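# Fully open the coffee maker lid, then let go

## Task

Swing the coffee maker's lid open as far as it goes, and finish with neither robot hand or arm in contact with the coffee maker.

## Robot and tools

Robot: two arms on a table. left_arm carries a five-finger left hand and sits on the +y side; right_arm carries a right hand on the -y side. Measured bases in the scene frame: left_arm at (-0.041, +0.253, +0.003) m, right_arm at (+0.011, -0.321, +0.047) m, both nearly unrotated (right turned about -2.4 degrees around z). A camera stand is fixed behind the arms.

Frames: the scene frame has its origin at table-top height between the arms, +x out over the table, +z up, +y toward left_arm. Each arm's reported hand pose, Hand target and offsets use that arm's own base frame. Fixed cameras use the scene frame. The hand point sits 0.05 m in front of the palm and 0.15 m out from the wrist face. Its +z runs along the straight fingers, +y points out of the palm, and +x points away from the thumb on the right hand but toward the thumb on the left hand. Straight fingertips reach 0.06 to 0.07 m past the point along +z and lie 0.06 m behind it along -y. A wrist bracket on the little-finger side sticks out up to 0.10 m and can strike things.

A row is 28 numbers, each in [-1, 1], always covering both arms: left_arm dx, dy, dz, rx, ry, rz; then left hand little, ring, middle, index, thumb_bend, thumb_turn, force_limit, speed; then the same 14 for right_arm. dx, dy, dz are offsets along that arm's base axes, 1.0 = 0.6 m. rx, ry, rz form one rotation vector, 1.0 = 180 degrees, turning about the Hand target's position. These are offsets, not poses: they count from the arm's Hand target as it stood when the action or move began. Sending all six pose numbers as 0 re-requests the current Hand target. Orientation commands are clipped to 40 degrees from the measured orientation each step. Hands often rest 1 to 3 cm (up to 5 cm) short of, usually below, the target; if so, send the missing distance as a new offset.

Hand numbers: finger and thumb_bend +1 straight, -1 curled; thumb_turn +1 beside the palm, -1 across in front of it. force_limit maps -1 to +1 onto about 0 to 10 N at the fingertip (15 N for the two thumb motors). speed rises from near zero at -1 to full at +0.48 and above; use -0.94 or lower for a soft grip. Alternatively put grasp numbers a, b, c in the first three hand places and exactly 0 in the last three: a curls index and middle and bends the thumb, b curls ring and little, c swings the thumb in front of the palm; all three 0 is a fully open hand. To leave a hand unchanged, resend its last eight commanded numbers; before any command, use its hand_measured six plus hand_force_limit and hand_speed.

Tools:
- execute_actions(actions, cameras): actions is a list of actions; each action is up to 15 rows, one per 1/30 s step, and a short action repeats its last row to fill 15 steps. Every row of an action is measured from the same start Hand target. cameras lists camera names, ["all"] or []; images come by default only with an empty actions list.
- move(target, speed, blend, blocking, cameras): target is one 28-number row or a list of up to 15 rows, every row an offset from the same starting Hand targets. The hand travels in a straight line, turning the short way. speed is the top path speed in m/s (0.002 to 4.3, default 0.25; rotation up to twice that in rad/s), one number or one per target. blend in metres rounds corners of a list; 0 stops at each target. Whole moves stop after 10 s. blocking=false returns after about 0.5 s while the move continues. Moves do not avoid obstacles.
- wait(seconds 0 to 10, cameras): lets time pass holding the last command.
- stop(cameras): brakes a running move.
- zoom_image(camera, region [x0, y0, x1, y1] pixels, at most 504 by 504): closer view of that camera's newest image.
- show_instructions(): shows reference pages.
- finished_scene(scene=1): ends the scene irreversibly.

Cameras: cam_head_left, cam_head_right, cam_high, cam_low (504x504 each), cam_left_wrist, cam_right_wrist (672x504 fisheye).

Results: per arm end_effector_position (m) and end_effector_quat_wxyz in its base frame, Hand target (basis for the next offsets), Joint positions, velocities and torques, motor temperatures; per hand hand_measured, hand_stopped_by (moving, target, force, stalled, fault), hand_load_n (positive when pushed open), hand_force_limit, hand_speed. A move adds a move: line: done, off_target, moving, held or fault, with limits=paced (pose clipped) or limits=held (steps withheld). Done or off_target says nothing about contact. A MOTOR HOT line warns of heat; OVER-TEMPERATURE FAULT means that arm has gone limp for 30 to 60 s or more.

Avoid: fast moves into the coffee maker or lid, slamming the lid, pushing things off the work area, hard presses against fixed objects, contact between the two arms or hands, paths passing close to an arm's own base, long stretched-out holds that heat motors, and overloading fingers. An arm blocked by something keeps pushing; command a target back past the hand point to relieve it. Loose objects may be nudged occasionally. Before finishing, back both hands away so nothing touches the coffee maker, and check the lid stays fully open.

Each tool is called after "Request:" in YAML: its name, and indented under it one key for each argument.

Reference images:

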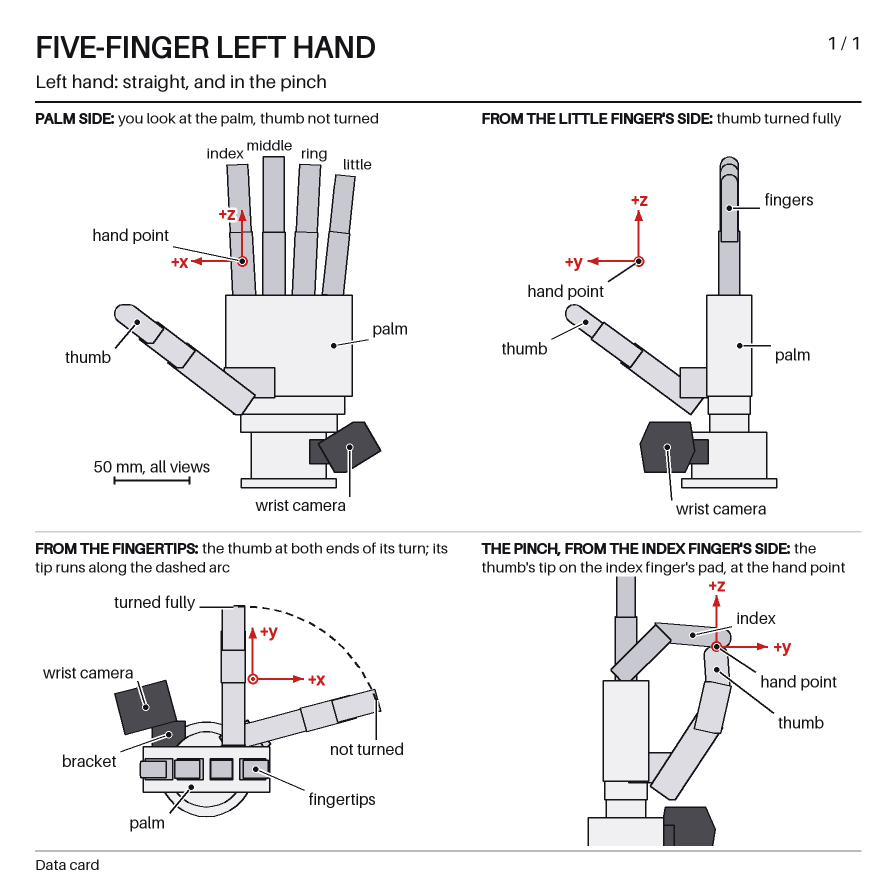

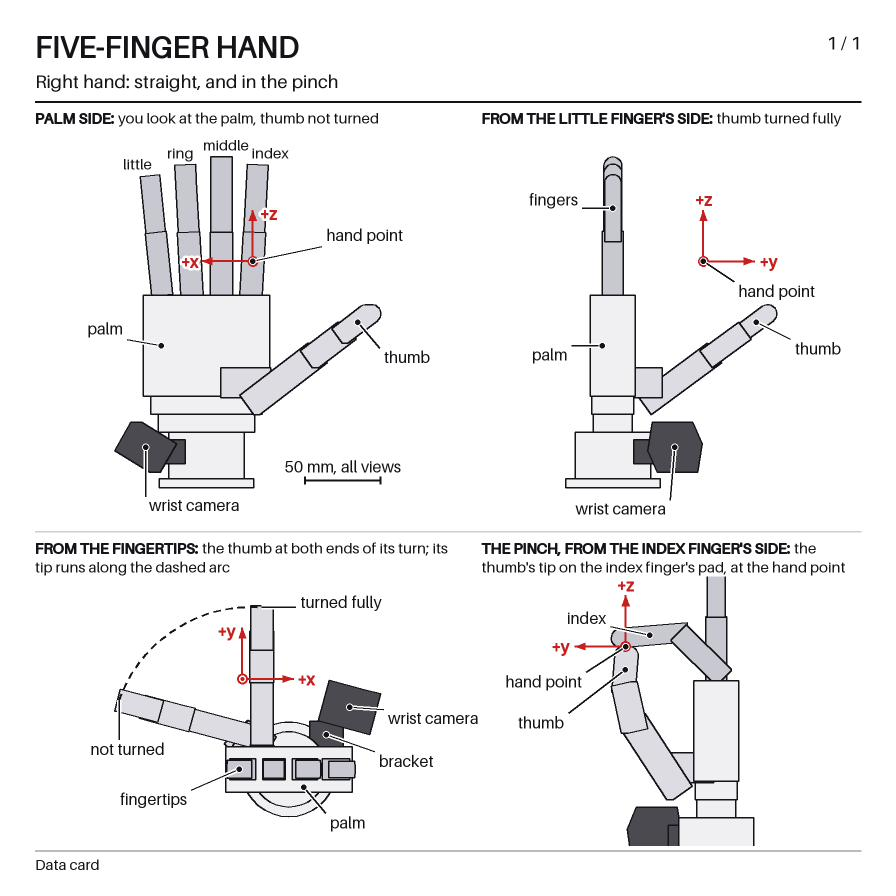

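## Session

Request:
execute_actions:
  actions: []

Scene clock: 0.00 s.
left_arm: end_effector_position=(+0.3260, +0.0321, +0.2375) hand_measured=(+1.000, +1.000, +1.000, +1.000, +1.000, +1.000) hand_load_n=(+0.0, +0.5, +0.0, +0.0, +0.0, +0.0) hand_stopped_by=(target, target, target, target, target, target) hand_force_limit=0.00 hand_speed=-0.80 end_effector_quat_wxyz=(+0.739, -0.049, +0.670, +0.048) | right_arm: end_effector_position=(+0.0143, +0.1464, +0.1357) hand_measured=(+1.000, +1.000, +1.000, +1.000, +1.000, +1.000) hand_load_n=(+0.0, +0.0, +0.0, +0.0, +0.0, +0.5) hand_stopped_by=(target, target, target, target, target, target) hand_force_limit=0.00 hand_speed=-0.80 end_effector_quat_wxyz=(+0.014, +0.698, +0.690, -0.191)
Joint positions: left_arm=[-0.367 0.462 0.146 0.428 -0.502 1.617] | right_arm=[1.558 1.035 0.773 -1.609 -0.247 -1.609]
Joint velocities: within noise
Joint torques (N m): no reading
Motor temperatures (°C): left_arm=[31 35 34 35 35 34] | right_arm=[37 32 33 37 32 33]
Heat: left arm: hottest shoulder 35 °C; right arm: hottest waist 37 °C.
Hand target: left_arm +0.3305, +0.0309, +0.2592; +0.752, -0.054, +0.656, +0.043 | right_arm +0.0129, +0.1545, +0.1439; +0.004, +0.698, +0.692, -0.183

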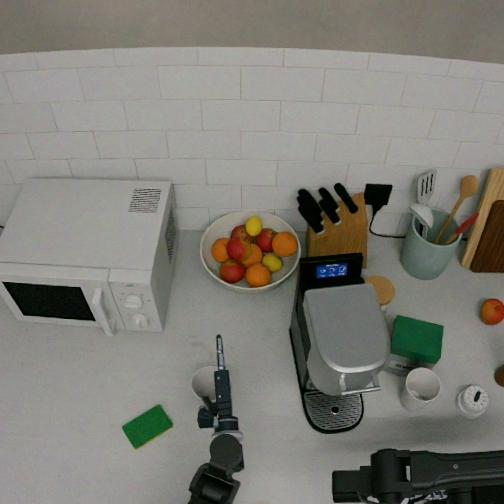

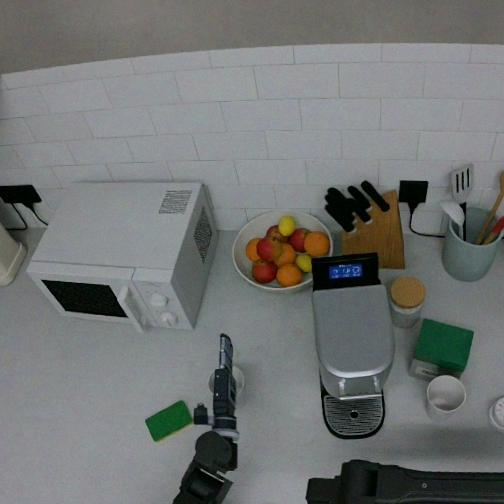

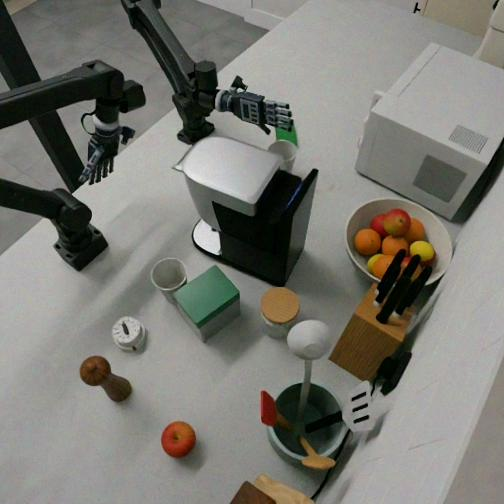

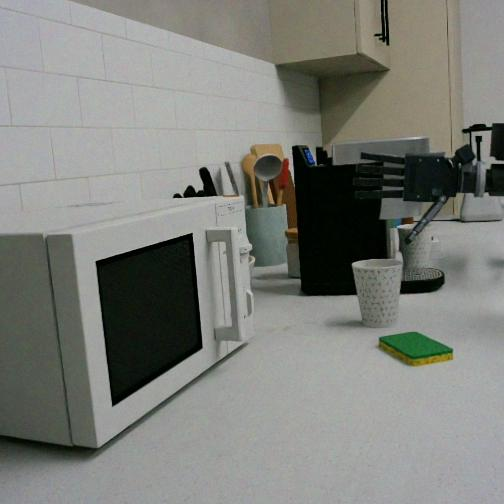

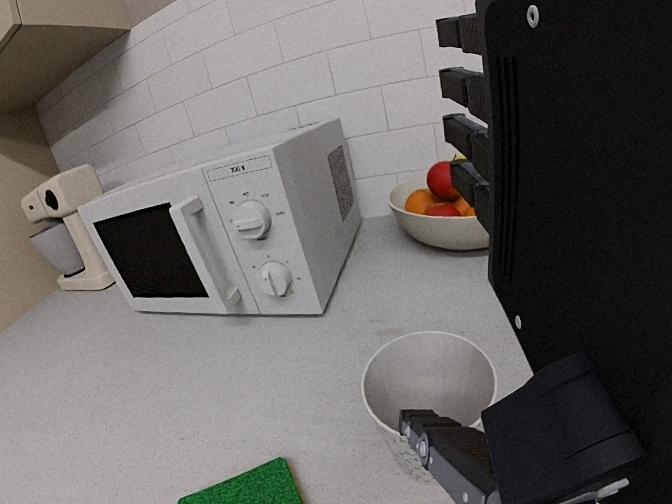

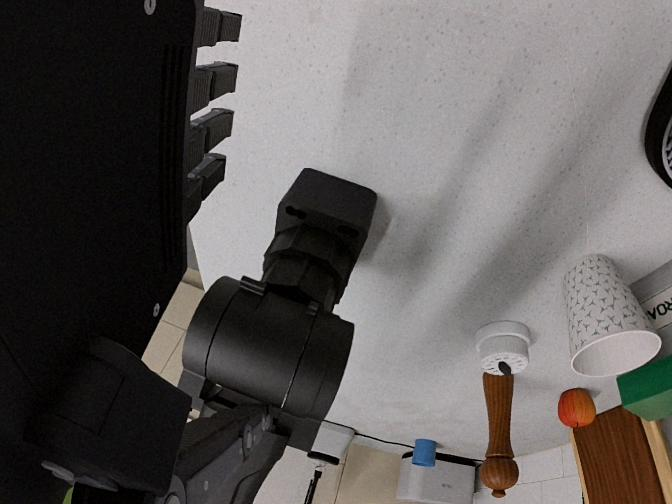

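Request:
zoom_image:
  camera: "cam_high"
  region: [150, 110, 350, 310]

Request:
zoom_image:
  camera: "cam_head_right"
  region: [280, 240, 440, 450]

Request:
zoom_image:
  camera: "cam_head_left"
  region: [270, 240, 430, 450]

Request:
zoom_image:
  camera: "cam_low"
  region: [270, 100, 504, 334]

Scaled by 2.520.

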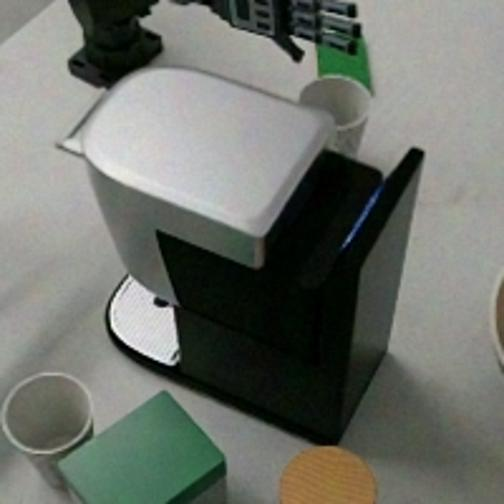

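Scaled by 2.400.

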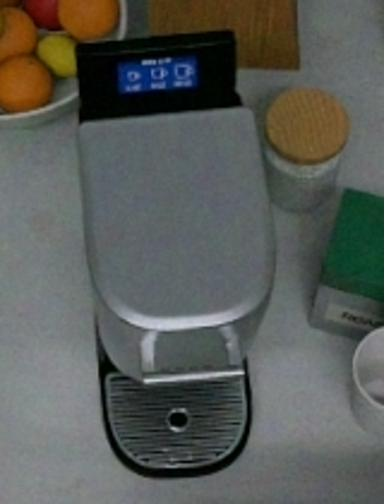

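Scaled by 2.400.

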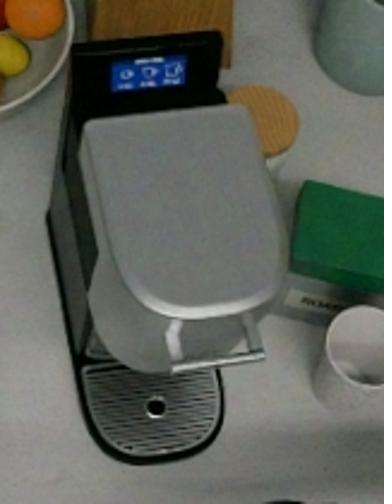

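Scaled by 2.154.

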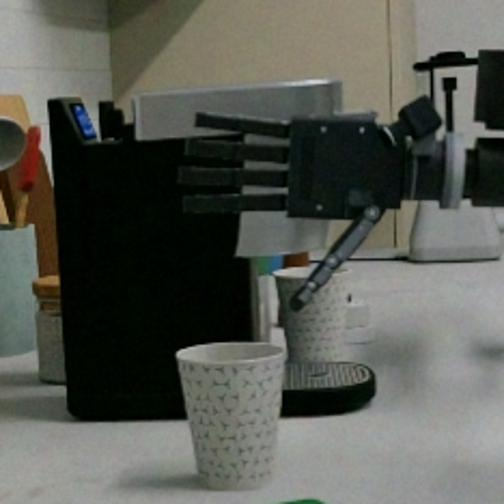

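Request:
move:
  target: [-0.19, -0.393, -0.073, 0, 0, -0.266, 1, 1, 1, 1, 1, 1, 0, -0.8, 0, 0, 0, 0, 0, 0, 1, 1, 1, 1, 1, 1, 0, -0.8]
  speed: 0.2
  cameras: ["all"]

Scene clock: 639.70 s.
left_arm: end_effector_position=(+0.2181, -0.2008, +0.2102) hand_measured=(+1.000, +1.000, +1.000, +1.000, +1.000, +1.000) hand_load_n=(+0.0, +0.0, +0.0, +0.0, +0.0, +0.0) hand_stopped_by=(target, target, target, target, target, target) hand_force_limit=0.00 hand_speed=-0.80 end_effector_quat_wxyz=(+0.700, +0.213, +0.629, -0.262) | right_arm: end_effector_position=(+0.0143, +0.1464, +0.1357) hand_measured=(+1.000, +1.000, +1.000, +1.000, +1.000, +1.000) hand_load_n=(+0.0, +0.0, +0.0, +0.0, +0.0, +0.0) hand_stopped_by=(target, target, target, target, target, target) hand_force_limit=0.00 hand_speed=-0.80 end_effector_quat_wxyz=(+0.014, +0.698, +0.690, -0.191)
Joint positions: left_arm=[-1.339 0.334 0.042 0.441 -0.649 1.631] | right_arm=[1.558 1.035 0.773 -1.609 -0.247 -1.609]
Joint torques (N m): left_arm=[-1.38 4.25 10.67 2.7 0.06 0.11] | right_arm=[-1.14 -1.85 8.55 0.17 -0.23 0.07]
Motor temperatures (°C): left_arm=[30 33 60 33 32 29] | right_arm=[34 30 43 32 29 32]
Heat: left arm: hottest elbow 60 °C; right arm: hottest elbow 43 °C.
Hand target: left_arm +0.2165, -0.2049, +0.2154; +0.704, +0.217, +0.621, -0.266 | right_arm +0.0129, +0.1545, +0.1439; +0.004, +0.698, +0.692, -0.183
Off the commanded pose: left_arm 0.007 m, 1 deg | right_arm 0.012 m, 2 deg.
move: off_target (right_arm)
camera_calibration:
cam_left_wrist: T_world_to_cam=[[-0.557926, -0.804101, -0.205282, 0.00473183], [-0.262764, 0.405796, -0.875377, 0.318583], [0.787194, -0.434455, -0.437693, -0.0510021], [0, 0, 0, 1]] pos_world=[0.126501, -0.147633, 0.257529]

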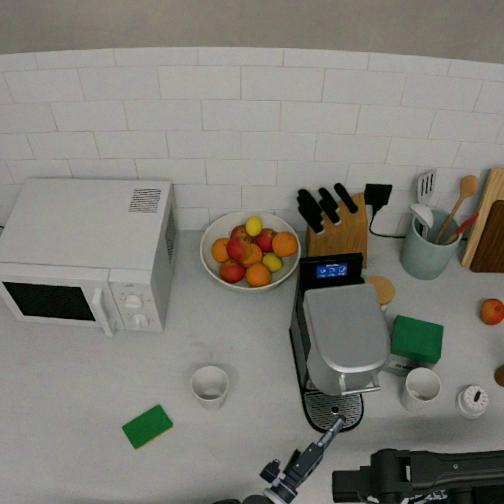

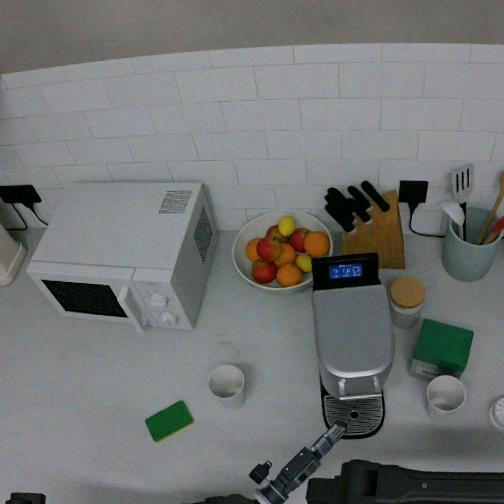

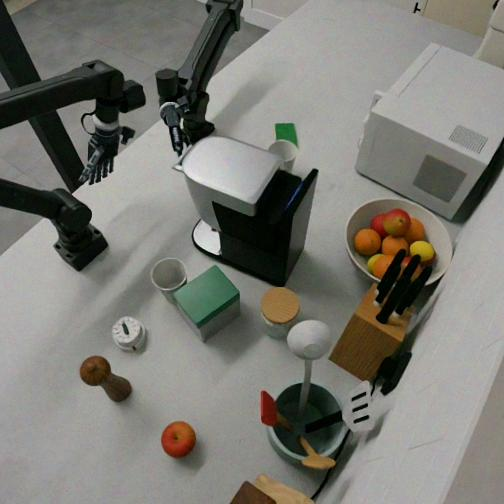

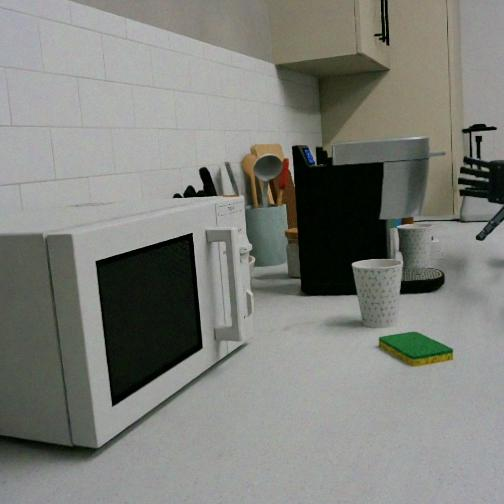

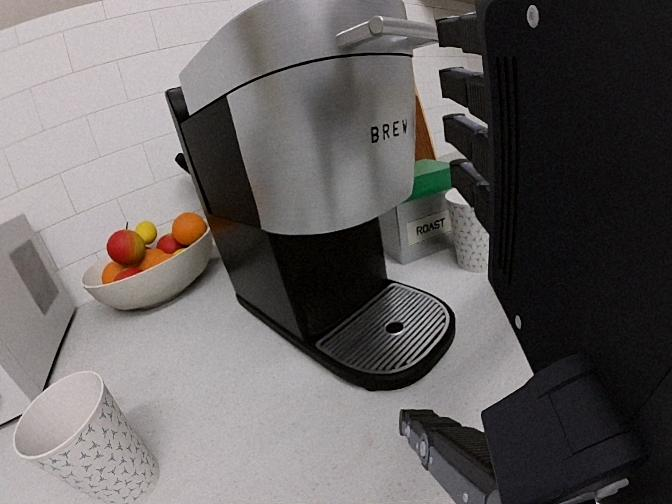

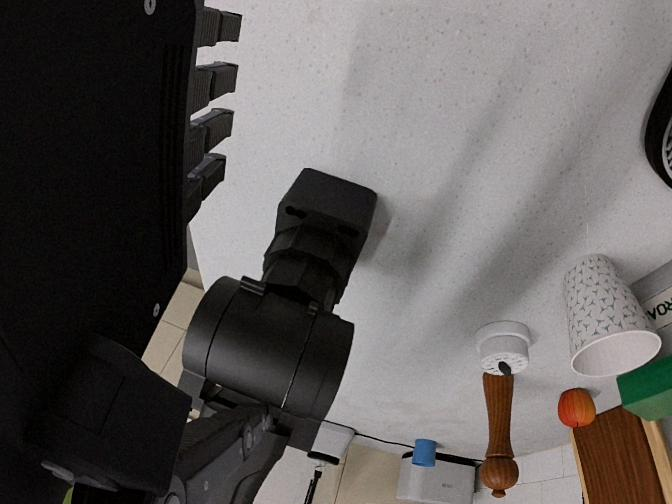

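Request:
zoom_image:
  camera: "cam_low"
  region: [404, 110, 504, 260]

Request:
zoom_image:
  camera: "cam_left_wrist"
  region: [320, 0, 672, 264]

Request:
zoom_image:
  camera: "cam_head_left"
  region: [260, 360, 400, 500]

Scaled by 3.360.

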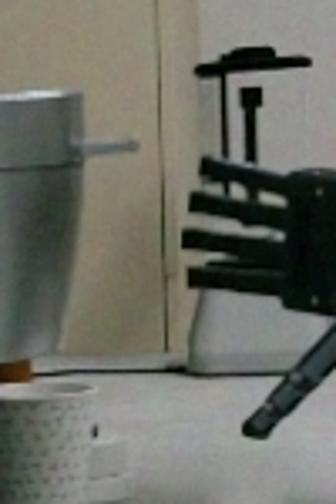

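Scaled by 1.432 from the camera's 672x504 image, which has a finer 960x720 frame.

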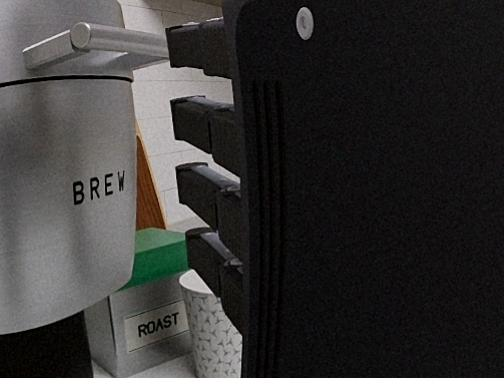

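Scaled by 3.600.

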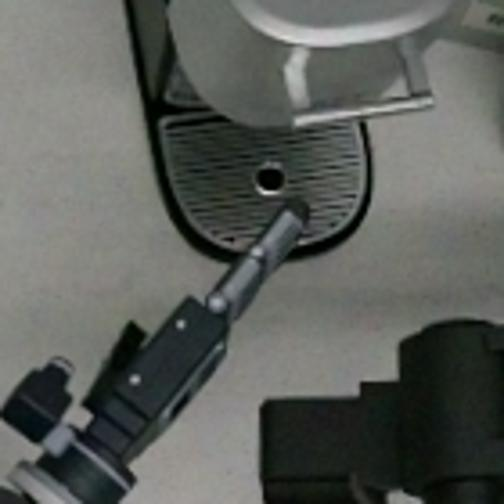

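Request:
move:
  target:
    - [0.0, 0, -0.035, 0, 0, 0, 1, 1, 1, 1, 1, 1, 0, -0.8, 0, 0, 0, 0, 0, 0, 1, 1, 1, 1, 1, 1, 0, -0.8]
    - [0.12, -0.06, -0.035, 0, 0, 0, 1, 1, 1, 1, 1, 1, 0, -0.8, 0, 0, 0, 0, 0, 0, 1, 1, 1, 1, 1, 1, 0, -0.8]
  speed: 0.1
  blend: 0.02
  cameras: ["cam_low", "cam_left_wrist", "cam_head_left", "cam_high"]

Request:
zoom_image:
  camera: "cam_low"
  region: [384, 110, 504, 230]

Request:
zoom_image:
  camera: "cam_head_left"
  region: [260, 340, 400, 480]

Scene clock: 700.07 s.
left_arm: end_effector_position=(+0.2180, -0.2003, +0.2063) hand_measured=(+1.000, +1.000, +1.000, +1.000, +1.000, +1.000) hand_load_n=(+0.0, +0.0, +0.0, -0.5, +0.0, +0.0) hand_stopped_by=(target, target, target, target, target, target) hand_force_limit=0.00 hand_speed=-0.80 end_effector_quat_wxyz=(+0.700, +0.214, +0.629, -0.261) | right_arm: end_effector_position=(+0.0143, +0.1464, +0.1357) hand_measured=(+1.000, +1.000, +1.000, +1.000, +1.000, +1.000) hand_load_n=(+0.0, +0.0, +0.0, +0.0, +0.0, +0.0) hand_stopped_by=(target, target, target, target, target, target) hand_force_limit=0.00 hand_speed=-0.80 end_effector_quat_wxyz=(+0.014, +0.698, +0.690, -0.191)
Joint positions: left_arm=[-1.339 0.341 0.033 0.456 -0.649 1.631] | right_arm=[1.558 1.035 0.773 -1.609 -0.247 -1.609]
Joint torques (N m): left_arm=[-0.44 2.84 11.38 1.36 0.04 -0.01] | right_arm=[-1.2 -1.79 8.58 0.17 -0.23 0.06]
Motor temperatures (°C): left_arm=[30 33 55 33 32 29] | right_arm=[34 29 43 31 29 32]
Heat: left arm: hottest elbow 55 °C; right arm: hottest elbow 43 °C.
Hand target: left_arm +0.2189, -0.2011, +0.2124; +0.702, +0.212, +0.627, -0.263 (not the last commanded pose) | right_arm +0.0129, +0.1545, +0.1439; +0.004, +0.698, +0.692, -0.183
Off the commanded pose: left_arm 0.082 m, 1 deg | right_arm 0.012 m, 2 deg.
move: held (left_arm; a check stopped the path), off_target (right_arm); path passed 0 of 2 targets; blend cut to 0.0105 m at target 1; limits=held
pose unreachable (left arm): on one or more control steps of this call, first in action 0 (counted from 0), this arm could not follow its commanded pose, so it was not sent that pose on those steps. It may still have moved: this result reports where it is.
cause: moving toward the commanded pose would bring two parts of the arm too close to each other (joints 2 (shoulder) and 3 (elbow) lie between them).
camera_calibration:
cam_left_wrist: T_world_to_cam=[[-0.557968, -0.803817, -0.206277, 0.00445712], [-0.263103, 0.407092, -0.874673, 0.31525], [0.787051, -0.433767, -0.438631, -0.0520557], [0, 0, 0, 1]] pos_world=[0.126401, -0.147333, 0.253827]
Images, in order (width x height): cam_head_left 504x504, cam_high 504x504, cam_low 504x504, cam_left_wrist 672x504.

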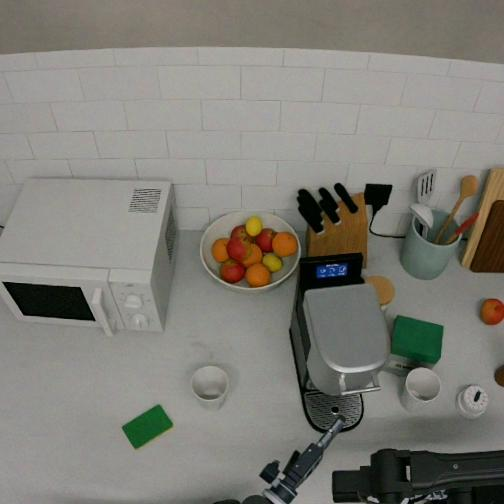

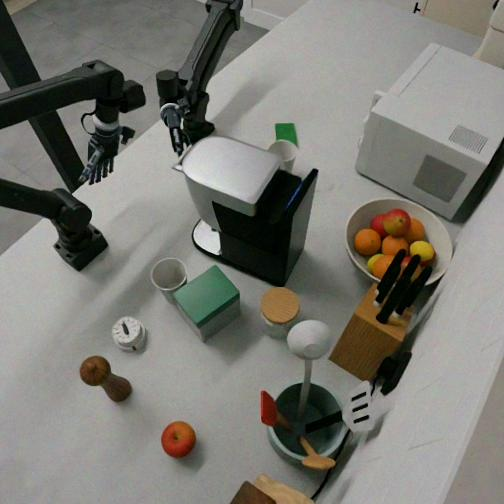

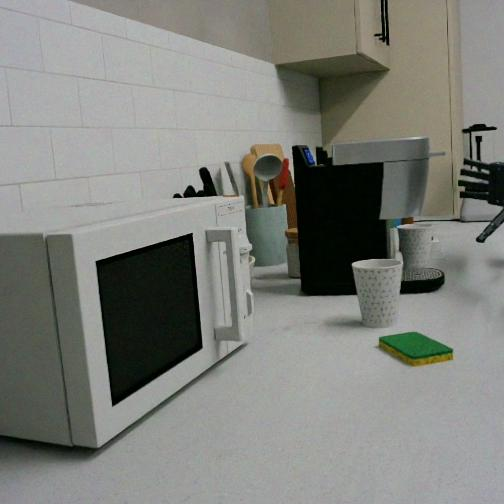

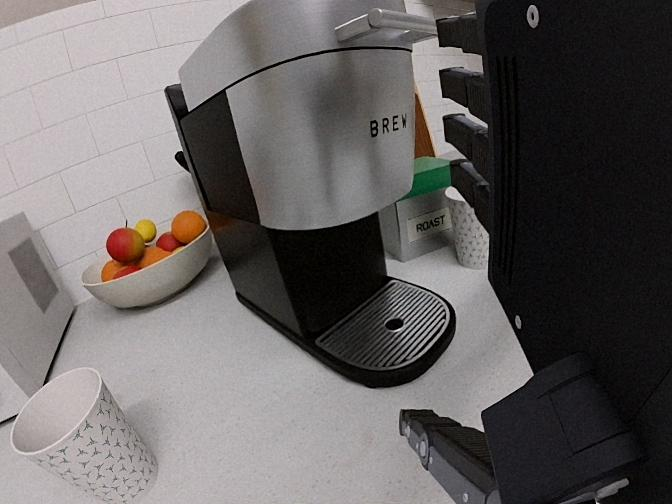

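Scaled by 4.200.

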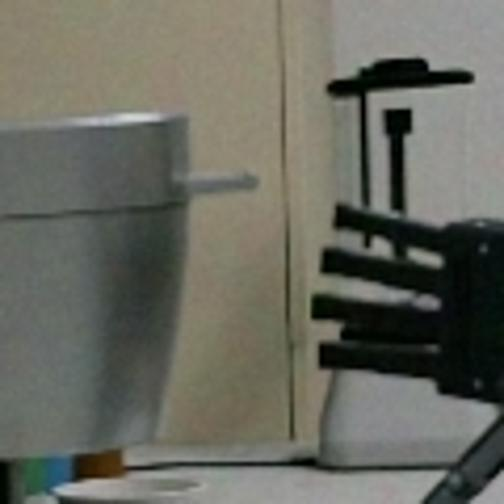

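Scaled by 3.600.

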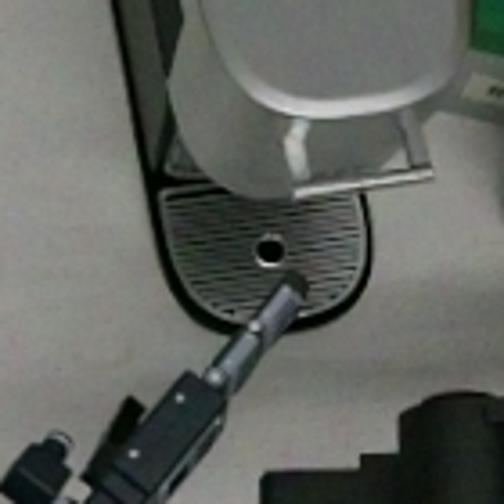

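Request:
move:
  target:
    - [0.071, -0.043, -0.014, 0, 0, -0.1, 1, 1, 1, 1, 1, 1, 0, -0.8, 0, 0, 0, 0, 0, 0, 1, 1, 1, 1, 1, 1, 0, -0.8]
    - [0.146, -0.068, -0.014, 0, 0, -0.1, 1, 1, 1, 1, 1, 1, 0, -0.8, 0, 0, 0, 0, 0, 0, 1, 1, 1, 1, 1, 1, 0, -0.8]
  speed: 0.1
  blend: 0.02
  cameras: ["cam_low", "cam_left_wrist", "cam_head_left", "cam_head_right", "cam_high"]

Request:
zoom_image:
  camera: "cam_low"
  region: [384, 110, 504, 230]

Request:
zoom_image:
  camera: "cam_head_left"
  region: [260, 340, 400, 480]

Scene clock: 728.83 s.
left_arm: end_effector_position=(+0.2885, -0.2358, +0.1682) hand_measured=(+1.000, +1.000, +1.000, +1.000, +1.000, +1.000) hand_load_n=(+0.0, +0.0, +0.0, +0.0, +0.0, +0.0) hand_stopped_by=(target, target, target, target, target, target) hand_force_limit=0.00 hand_speed=-0.80 end_effector_quat_wxyz=(+0.625, +0.317, +0.612, -0.366) | right_arm: end_effector_position=(+0.0143, +0.1464, +0.1357) hand_measured=(+1.000, +1.000, +1.000, +1.000, +1.000, +1.000) hand_load_n=(+0.0, +0.0, +0.0, +0.0, +0.0, +0.0) hand_stopped_by=(target, target, target, target, target, target) hand_force_limit=0.00 hand_speed=-0.80 end_effector_quat_wxyz=(+0.014, +0.698, +0.690, -0.191)
Joint positions: left_arm=[-0.643 0.869 0.066 0.855 0.365 1.5] | right_arm=[1.558 1.035 0.773 -1.609 -0.247 -1.609]
Joint torques (N m): left_arm=[0.73 1.2 13.04 2.92 0.12 -0.12] | right_arm=[-1.2 -1.79 8.57 0.17 -0.23 0.06]
Heat: left arm: hottest elbow 53 °C; right arm: hottest elbow 43 °C.
Hand target: left_arm +0.3065, -0.2419, +0.2040; +0.653, +0.307, +0.586, -0.369 | right_arm +0.0129, +0.1545, +0.1439; +0.004, +0.698, +0.692, -0.183
Off the commanded pose: left_arm 0.041 m, 5 deg | right_arm 0.012 m, 2 deg.
move: off_target (left_arm, right_arm)
camera_calibration:
cam_left_wrist: T_world_to_cam=[[-0.7964, -0.57439, -0.189272, 0.127455], [-0.166783, 0.509425, -0.844198, 0.306077], [0.581318, -0.640751, -0.501504, -0.118511], [0, 0, 0, 1]] pos_world=[0.221446, -0.158651, 0.22308]
Images, in order (width x height): cam_head_left 504x504, cam_head_right 504x504, cam_high 504x504, cam_low 504x504, cam_left_wrist 672x504.

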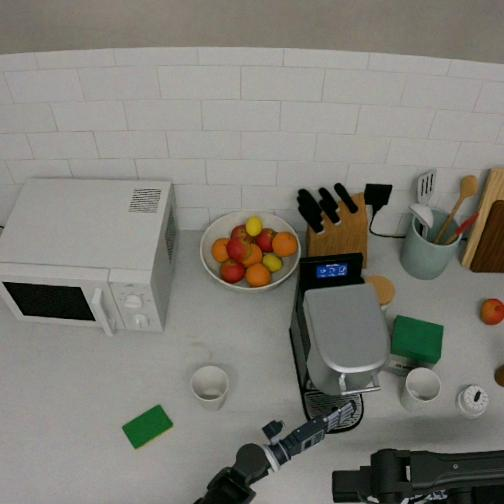

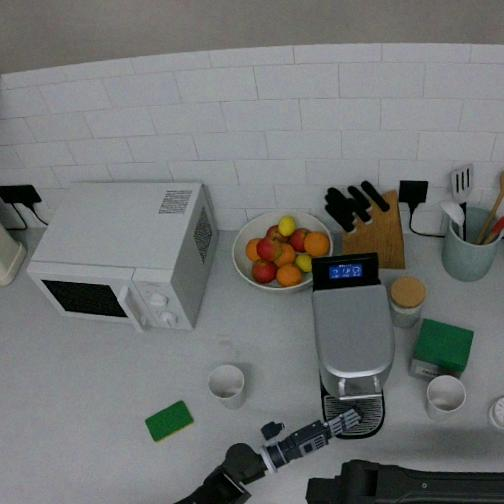

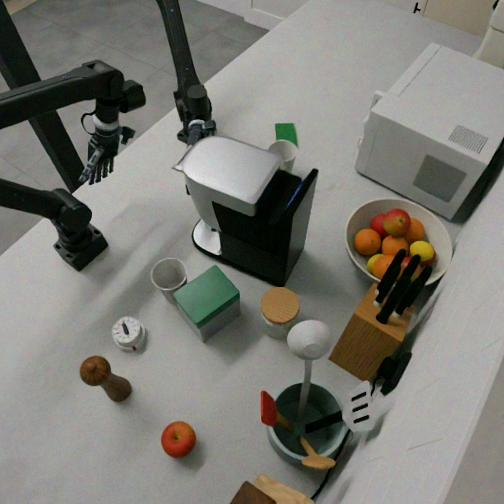

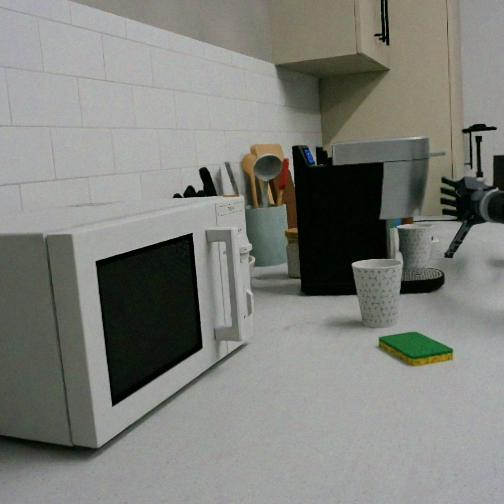

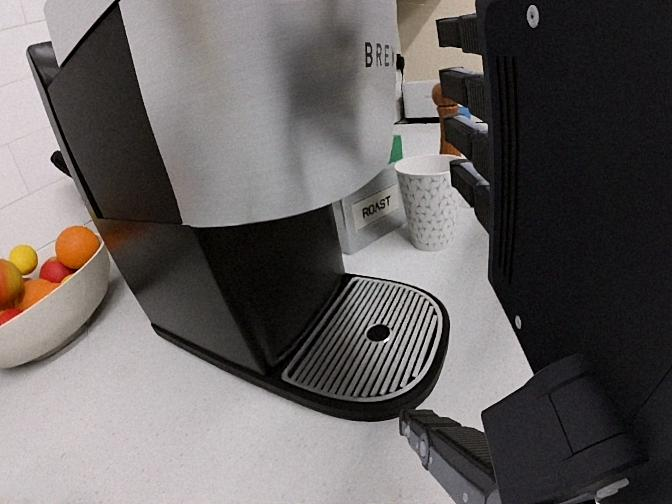

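Scaled by 4.200.

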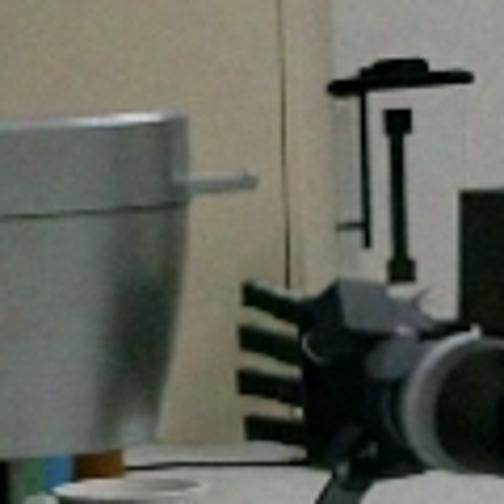

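Scaled by 3.600.

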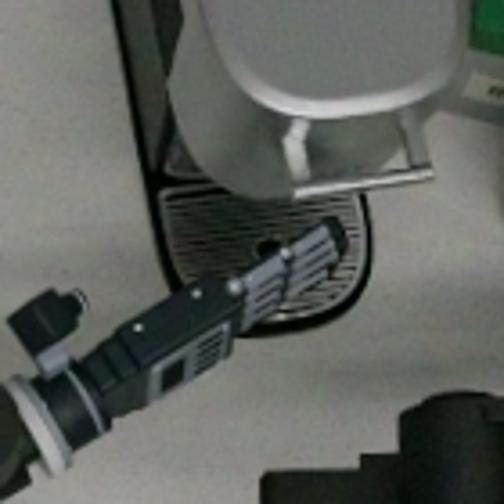

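Request:
move:
  target:
    - [0.025, -0.017, 0.048, 0, 0, 0, 1, 1, 1, 1, 1, 1, 0, -0.8, 0, 0, 0, 0, 0, 0, 1, 1, 1, 1, 1, 1, 0, -0.8]
    - [0.038, -0.015, 0.148, 0, 0, 0, 1, 1, 1, 1, 1, 1, 0, -0.8, 0, 0, 0, 0, 0, 0, 1, 1, 1, 1, 1, 1, 0, -0.8]
  speed: 0.08
  blend: 0.02
  cameras: ["cam_low", "cam_left_wrist", "cam_head_left", "cam_high"]

Request:
zoom_image:
  camera: "cam_low"
  region: [364, 80, 504, 220]

Request:
zoom_image:
  camera: "cam_head_left"
  region: [260, 320, 400, 460]

Scene clock: 762.53 s.
left_arm: end_effector_position=(+0.3140, -0.2490, +0.2471) hand_measured=(+1.000, +1.000, +1.000, +1.000, +1.000, +1.000) hand_load_n=(+0.0, +0.0, +0.0, +0.0, +0.0, +0.0) hand_stopped_by=(target, target, target, target, target, target) hand_force_limit=0.00 hand_speed=-0.80 end_effector_quat_wxyz=(+0.627, +0.318, +0.608, -0.369) | right_arm: end_effector_position=(+0.0143, +0.1464, +0.1357) hand_measured=(+1.000, +1.000, +1.000, +1.000, +1.000, +1.000) hand_load_n=(+0.0, +0.0, +0.0, +0.0, +0.0, +0.0) hand_stopped_by=(target, target, target, target, target, target) hand_force_limit=0.00 hand_speed=-0.80 end_effector_quat_wxyz=(+0.014, +0.698, +0.690, -0.191)
Joint positions: left_arm=[-0.614 0.705 0.264 0.505 0.399 1.496] | right_arm=[1.558 1.035 0.773 -1.609 -0.247 -1.609]
Joint torques (N m): left_arm=[0.73 -0.03 16.66 1.24 0.1 -0.12] | right_arm=[-1.26 -1.85 8.57 0.18 -0.23 0.06]
Heat: left arm: hottest elbow 54 °C; right arm: hottest elbow 43 °C.
Hand target: left_arm +0.3293, -0.2509, +0.2928; +0.653, +0.307, +0.586, -0.369 | right_arm +0.0129, +0.1545, +0.1439; +0.004, +0.698, +0.692, -0.183
Off the commanded pose: left_arm 0.048 m, 4 deg | right_arm 0.012 m, 2 deg.
move: off_target (left_arm, right_arm); blend cut to 0.0177 m at target 1
camera_calibration:
cam_left_wrist: T_world_to_cam=[[-0.797803, -0.57208, -0.190354, 0.156376], [-0.158287, 0.503384, -0.849441, 0.380813], [0.581769, -0.647556, -0.492154, -0.10641], [0, 0, 0, 1]] pos_world=[0.246941, -0.171142, 0.300874]
Images, in order (width x height): cam_head_left 504x504, cam_high 504x504, cam_low 504x504, cam_left_wrist 672x504.

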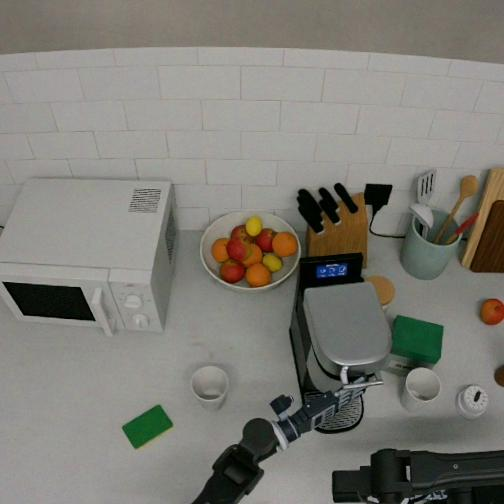

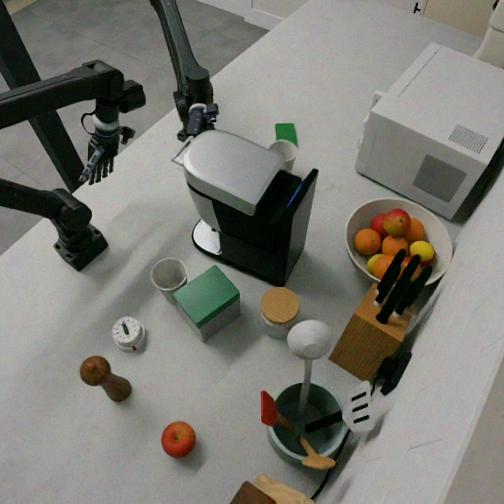

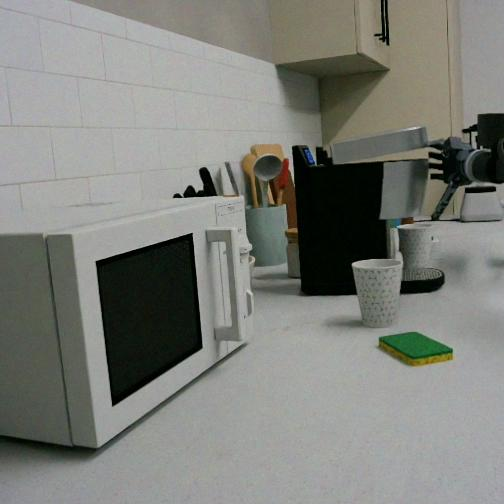

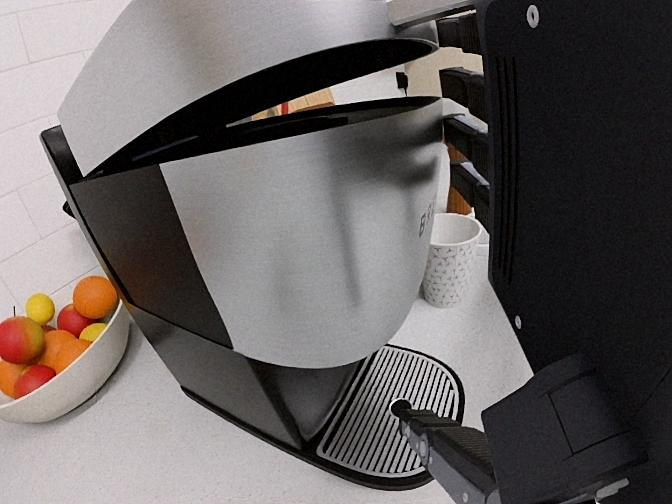

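Scaled by 3.600.

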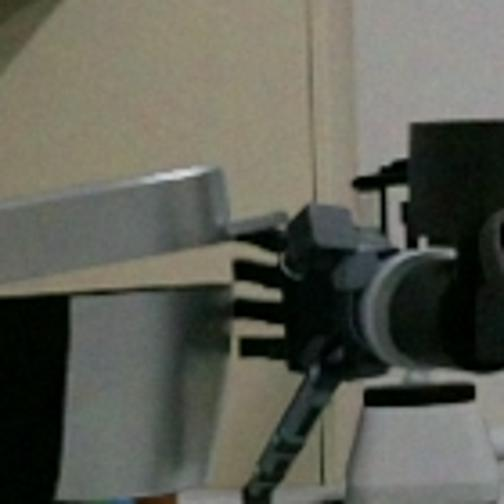

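Scaled by 3.600.

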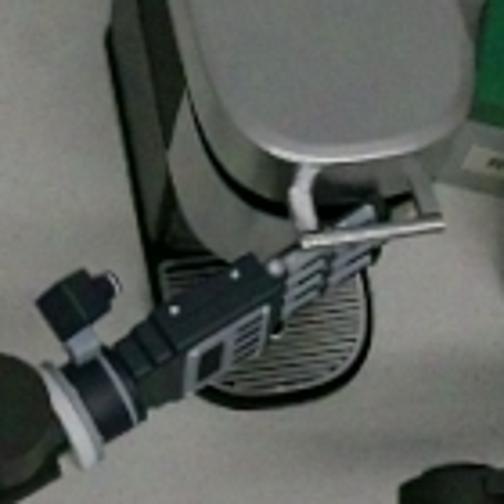

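Request:
move:
  target:
    - [0.0, 0.0, 0.075, 0, 0, 0, 1, 1, 1, 1, 1, 1, 0, -0.8, 0, 0, 0, 0, 0, 0, 1, 1, 1, 1, 1, 1, 0, -0.8]
    - [0.03, 0.004, 0.12, 0, 0, 0, 1, 1, 1, 1, -0.3, 1, 0, -0.2, 0, 0, 0, 0, 0, 0, 1, 1, 1, 1, 1, 1, 0, -0.8]
    - [0.097, 0.013, 0.193, 0, 0, 0, 1, 1, 1, 1, -0.3, 1, 0, -0.2, 0, 0, 0, 0, 0, 0, 1, 1, 1, 1, 1, 1, 0, -0.8]
  speed: 0.08
  blend: [0.012, 0, 0]
  cameras: ["cam_low", "cam_left_wrist", "cam_head_left", "cam_high"]

Request:
zoom_image:
  camera: "cam_low"
  region: [324, 40, 504, 220]

Request:
zoom_image:
  camera: "cam_head_left"
  region: [260, 300, 420, 460]

Scene clock: 842.27 s.
left_arm: end_effector_position=(+0.3635, -0.2464, +0.3419) hand_measured=(+1.000, +1.000, +1.000, +1.000, +0.670, +1.000) hand_load_n=(+0.0, +0.0, +0.0, +0.0, +5.5, +0.5) hand_stopped_by=(target, target, target, target, force, target) hand_force_limit=0.00 hand_speed=-0.20 end_effector_quat_wxyz=(+0.607, +0.307, +0.622, -0.389) | right_arm: end_effector_position=(+0.0143, +0.1464, +0.1357) hand_measured=(+1.000, +1.000, +1.000, +1.000, +1.000, +1.000) hand_load_n=(+0.0, +0.0, +0.0, +0.0, +0.0, +0.5) hand_stopped_by=(target, target, target, target, target, target) hand_force_limit=0.00 hand_speed=-0.80 end_effector_quat_wxyz=(+0.014, +0.698, +0.690, -0.191)
Joint positions: left_arm=[-0.465 0.748 0.565 0.229 0.563 1.434] | right_arm=[1.558 1.035 0.773 -1.609 -0.247 -1.609]
Joint torques (N m): left_arm=[1.08 0.56 20.12 2.04 -0.45 0.2] | right_arm=[-1.2 -1.79 8.57 0.17 -0.23 0.06]
Motor temperatures (°C): left_arm=[30 32 70 32 32 29] | right_arm=[34 29 44 31 29 32]
Heat: left arm: hottest elbow 70 °C; right arm: hottest elbow 44 °C.
Hand target: left_arm +0.3875, -0.2431, +0.4086; +0.653, +0.307, +0.586, -0.369 | right_arm +0.0129, +0.1545, +0.1439; +0.004, +0.698, +0.692, -0.183
Off the commanded pose: left_arm 0.071 m, 7 deg | right_arm 0.012 m, 2 deg.
move: off_target (left_arm, right_arm); target 2's new numbers were sent with left_arm's hand 0.045 m and 4 deg from that target
camera_calibration:
cam_left_wrist: T_world_to_cam=[[-0.818264, -0.559776, -0.130747, 0.205559], [-0.202922, 0.494085, -0.845401, 0.480408], [0.537835, -0.665229, -0.517883, -0.0664655], [0, 0, 0, 1]] pos_world=[0.301435, -0.16651, 0.398592]
Images, in order (width x height): cam_head_left 504x504, cam_high 504x504, cam_low 504x504, cam_left_wrist 672x504.

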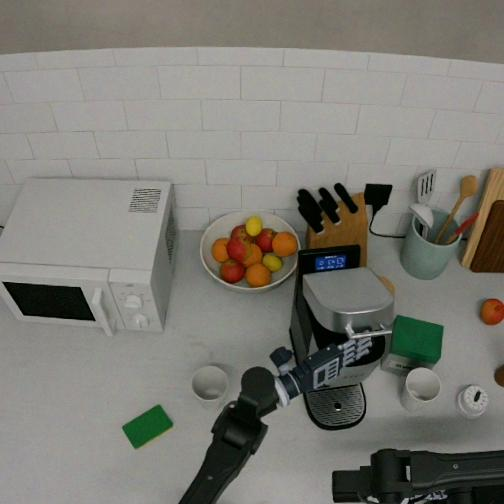

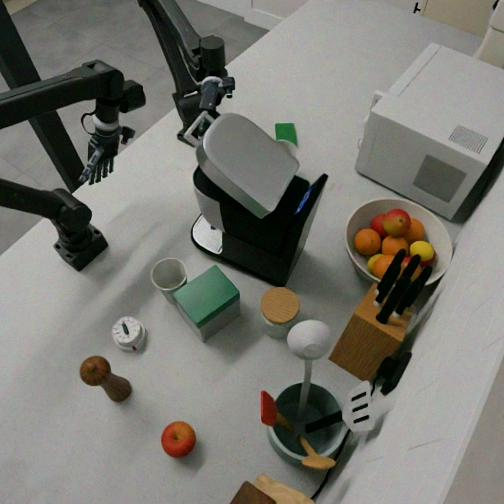

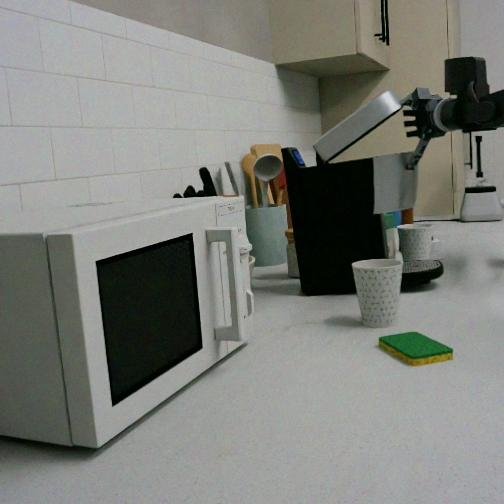

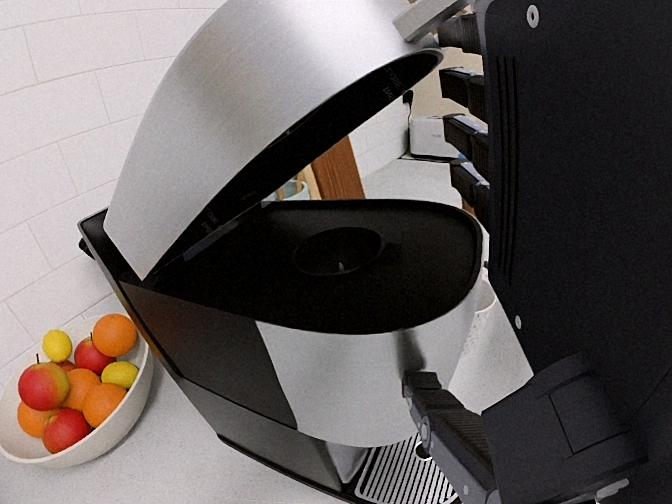

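Scaled by 2.800.

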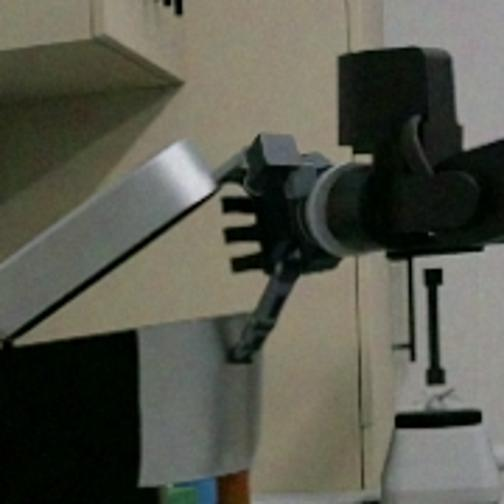

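Scaled by 3.150.

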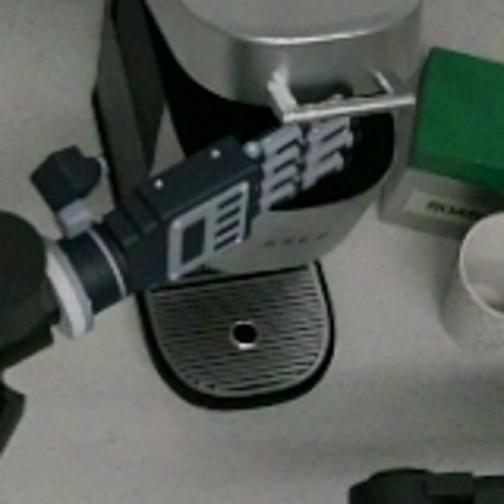

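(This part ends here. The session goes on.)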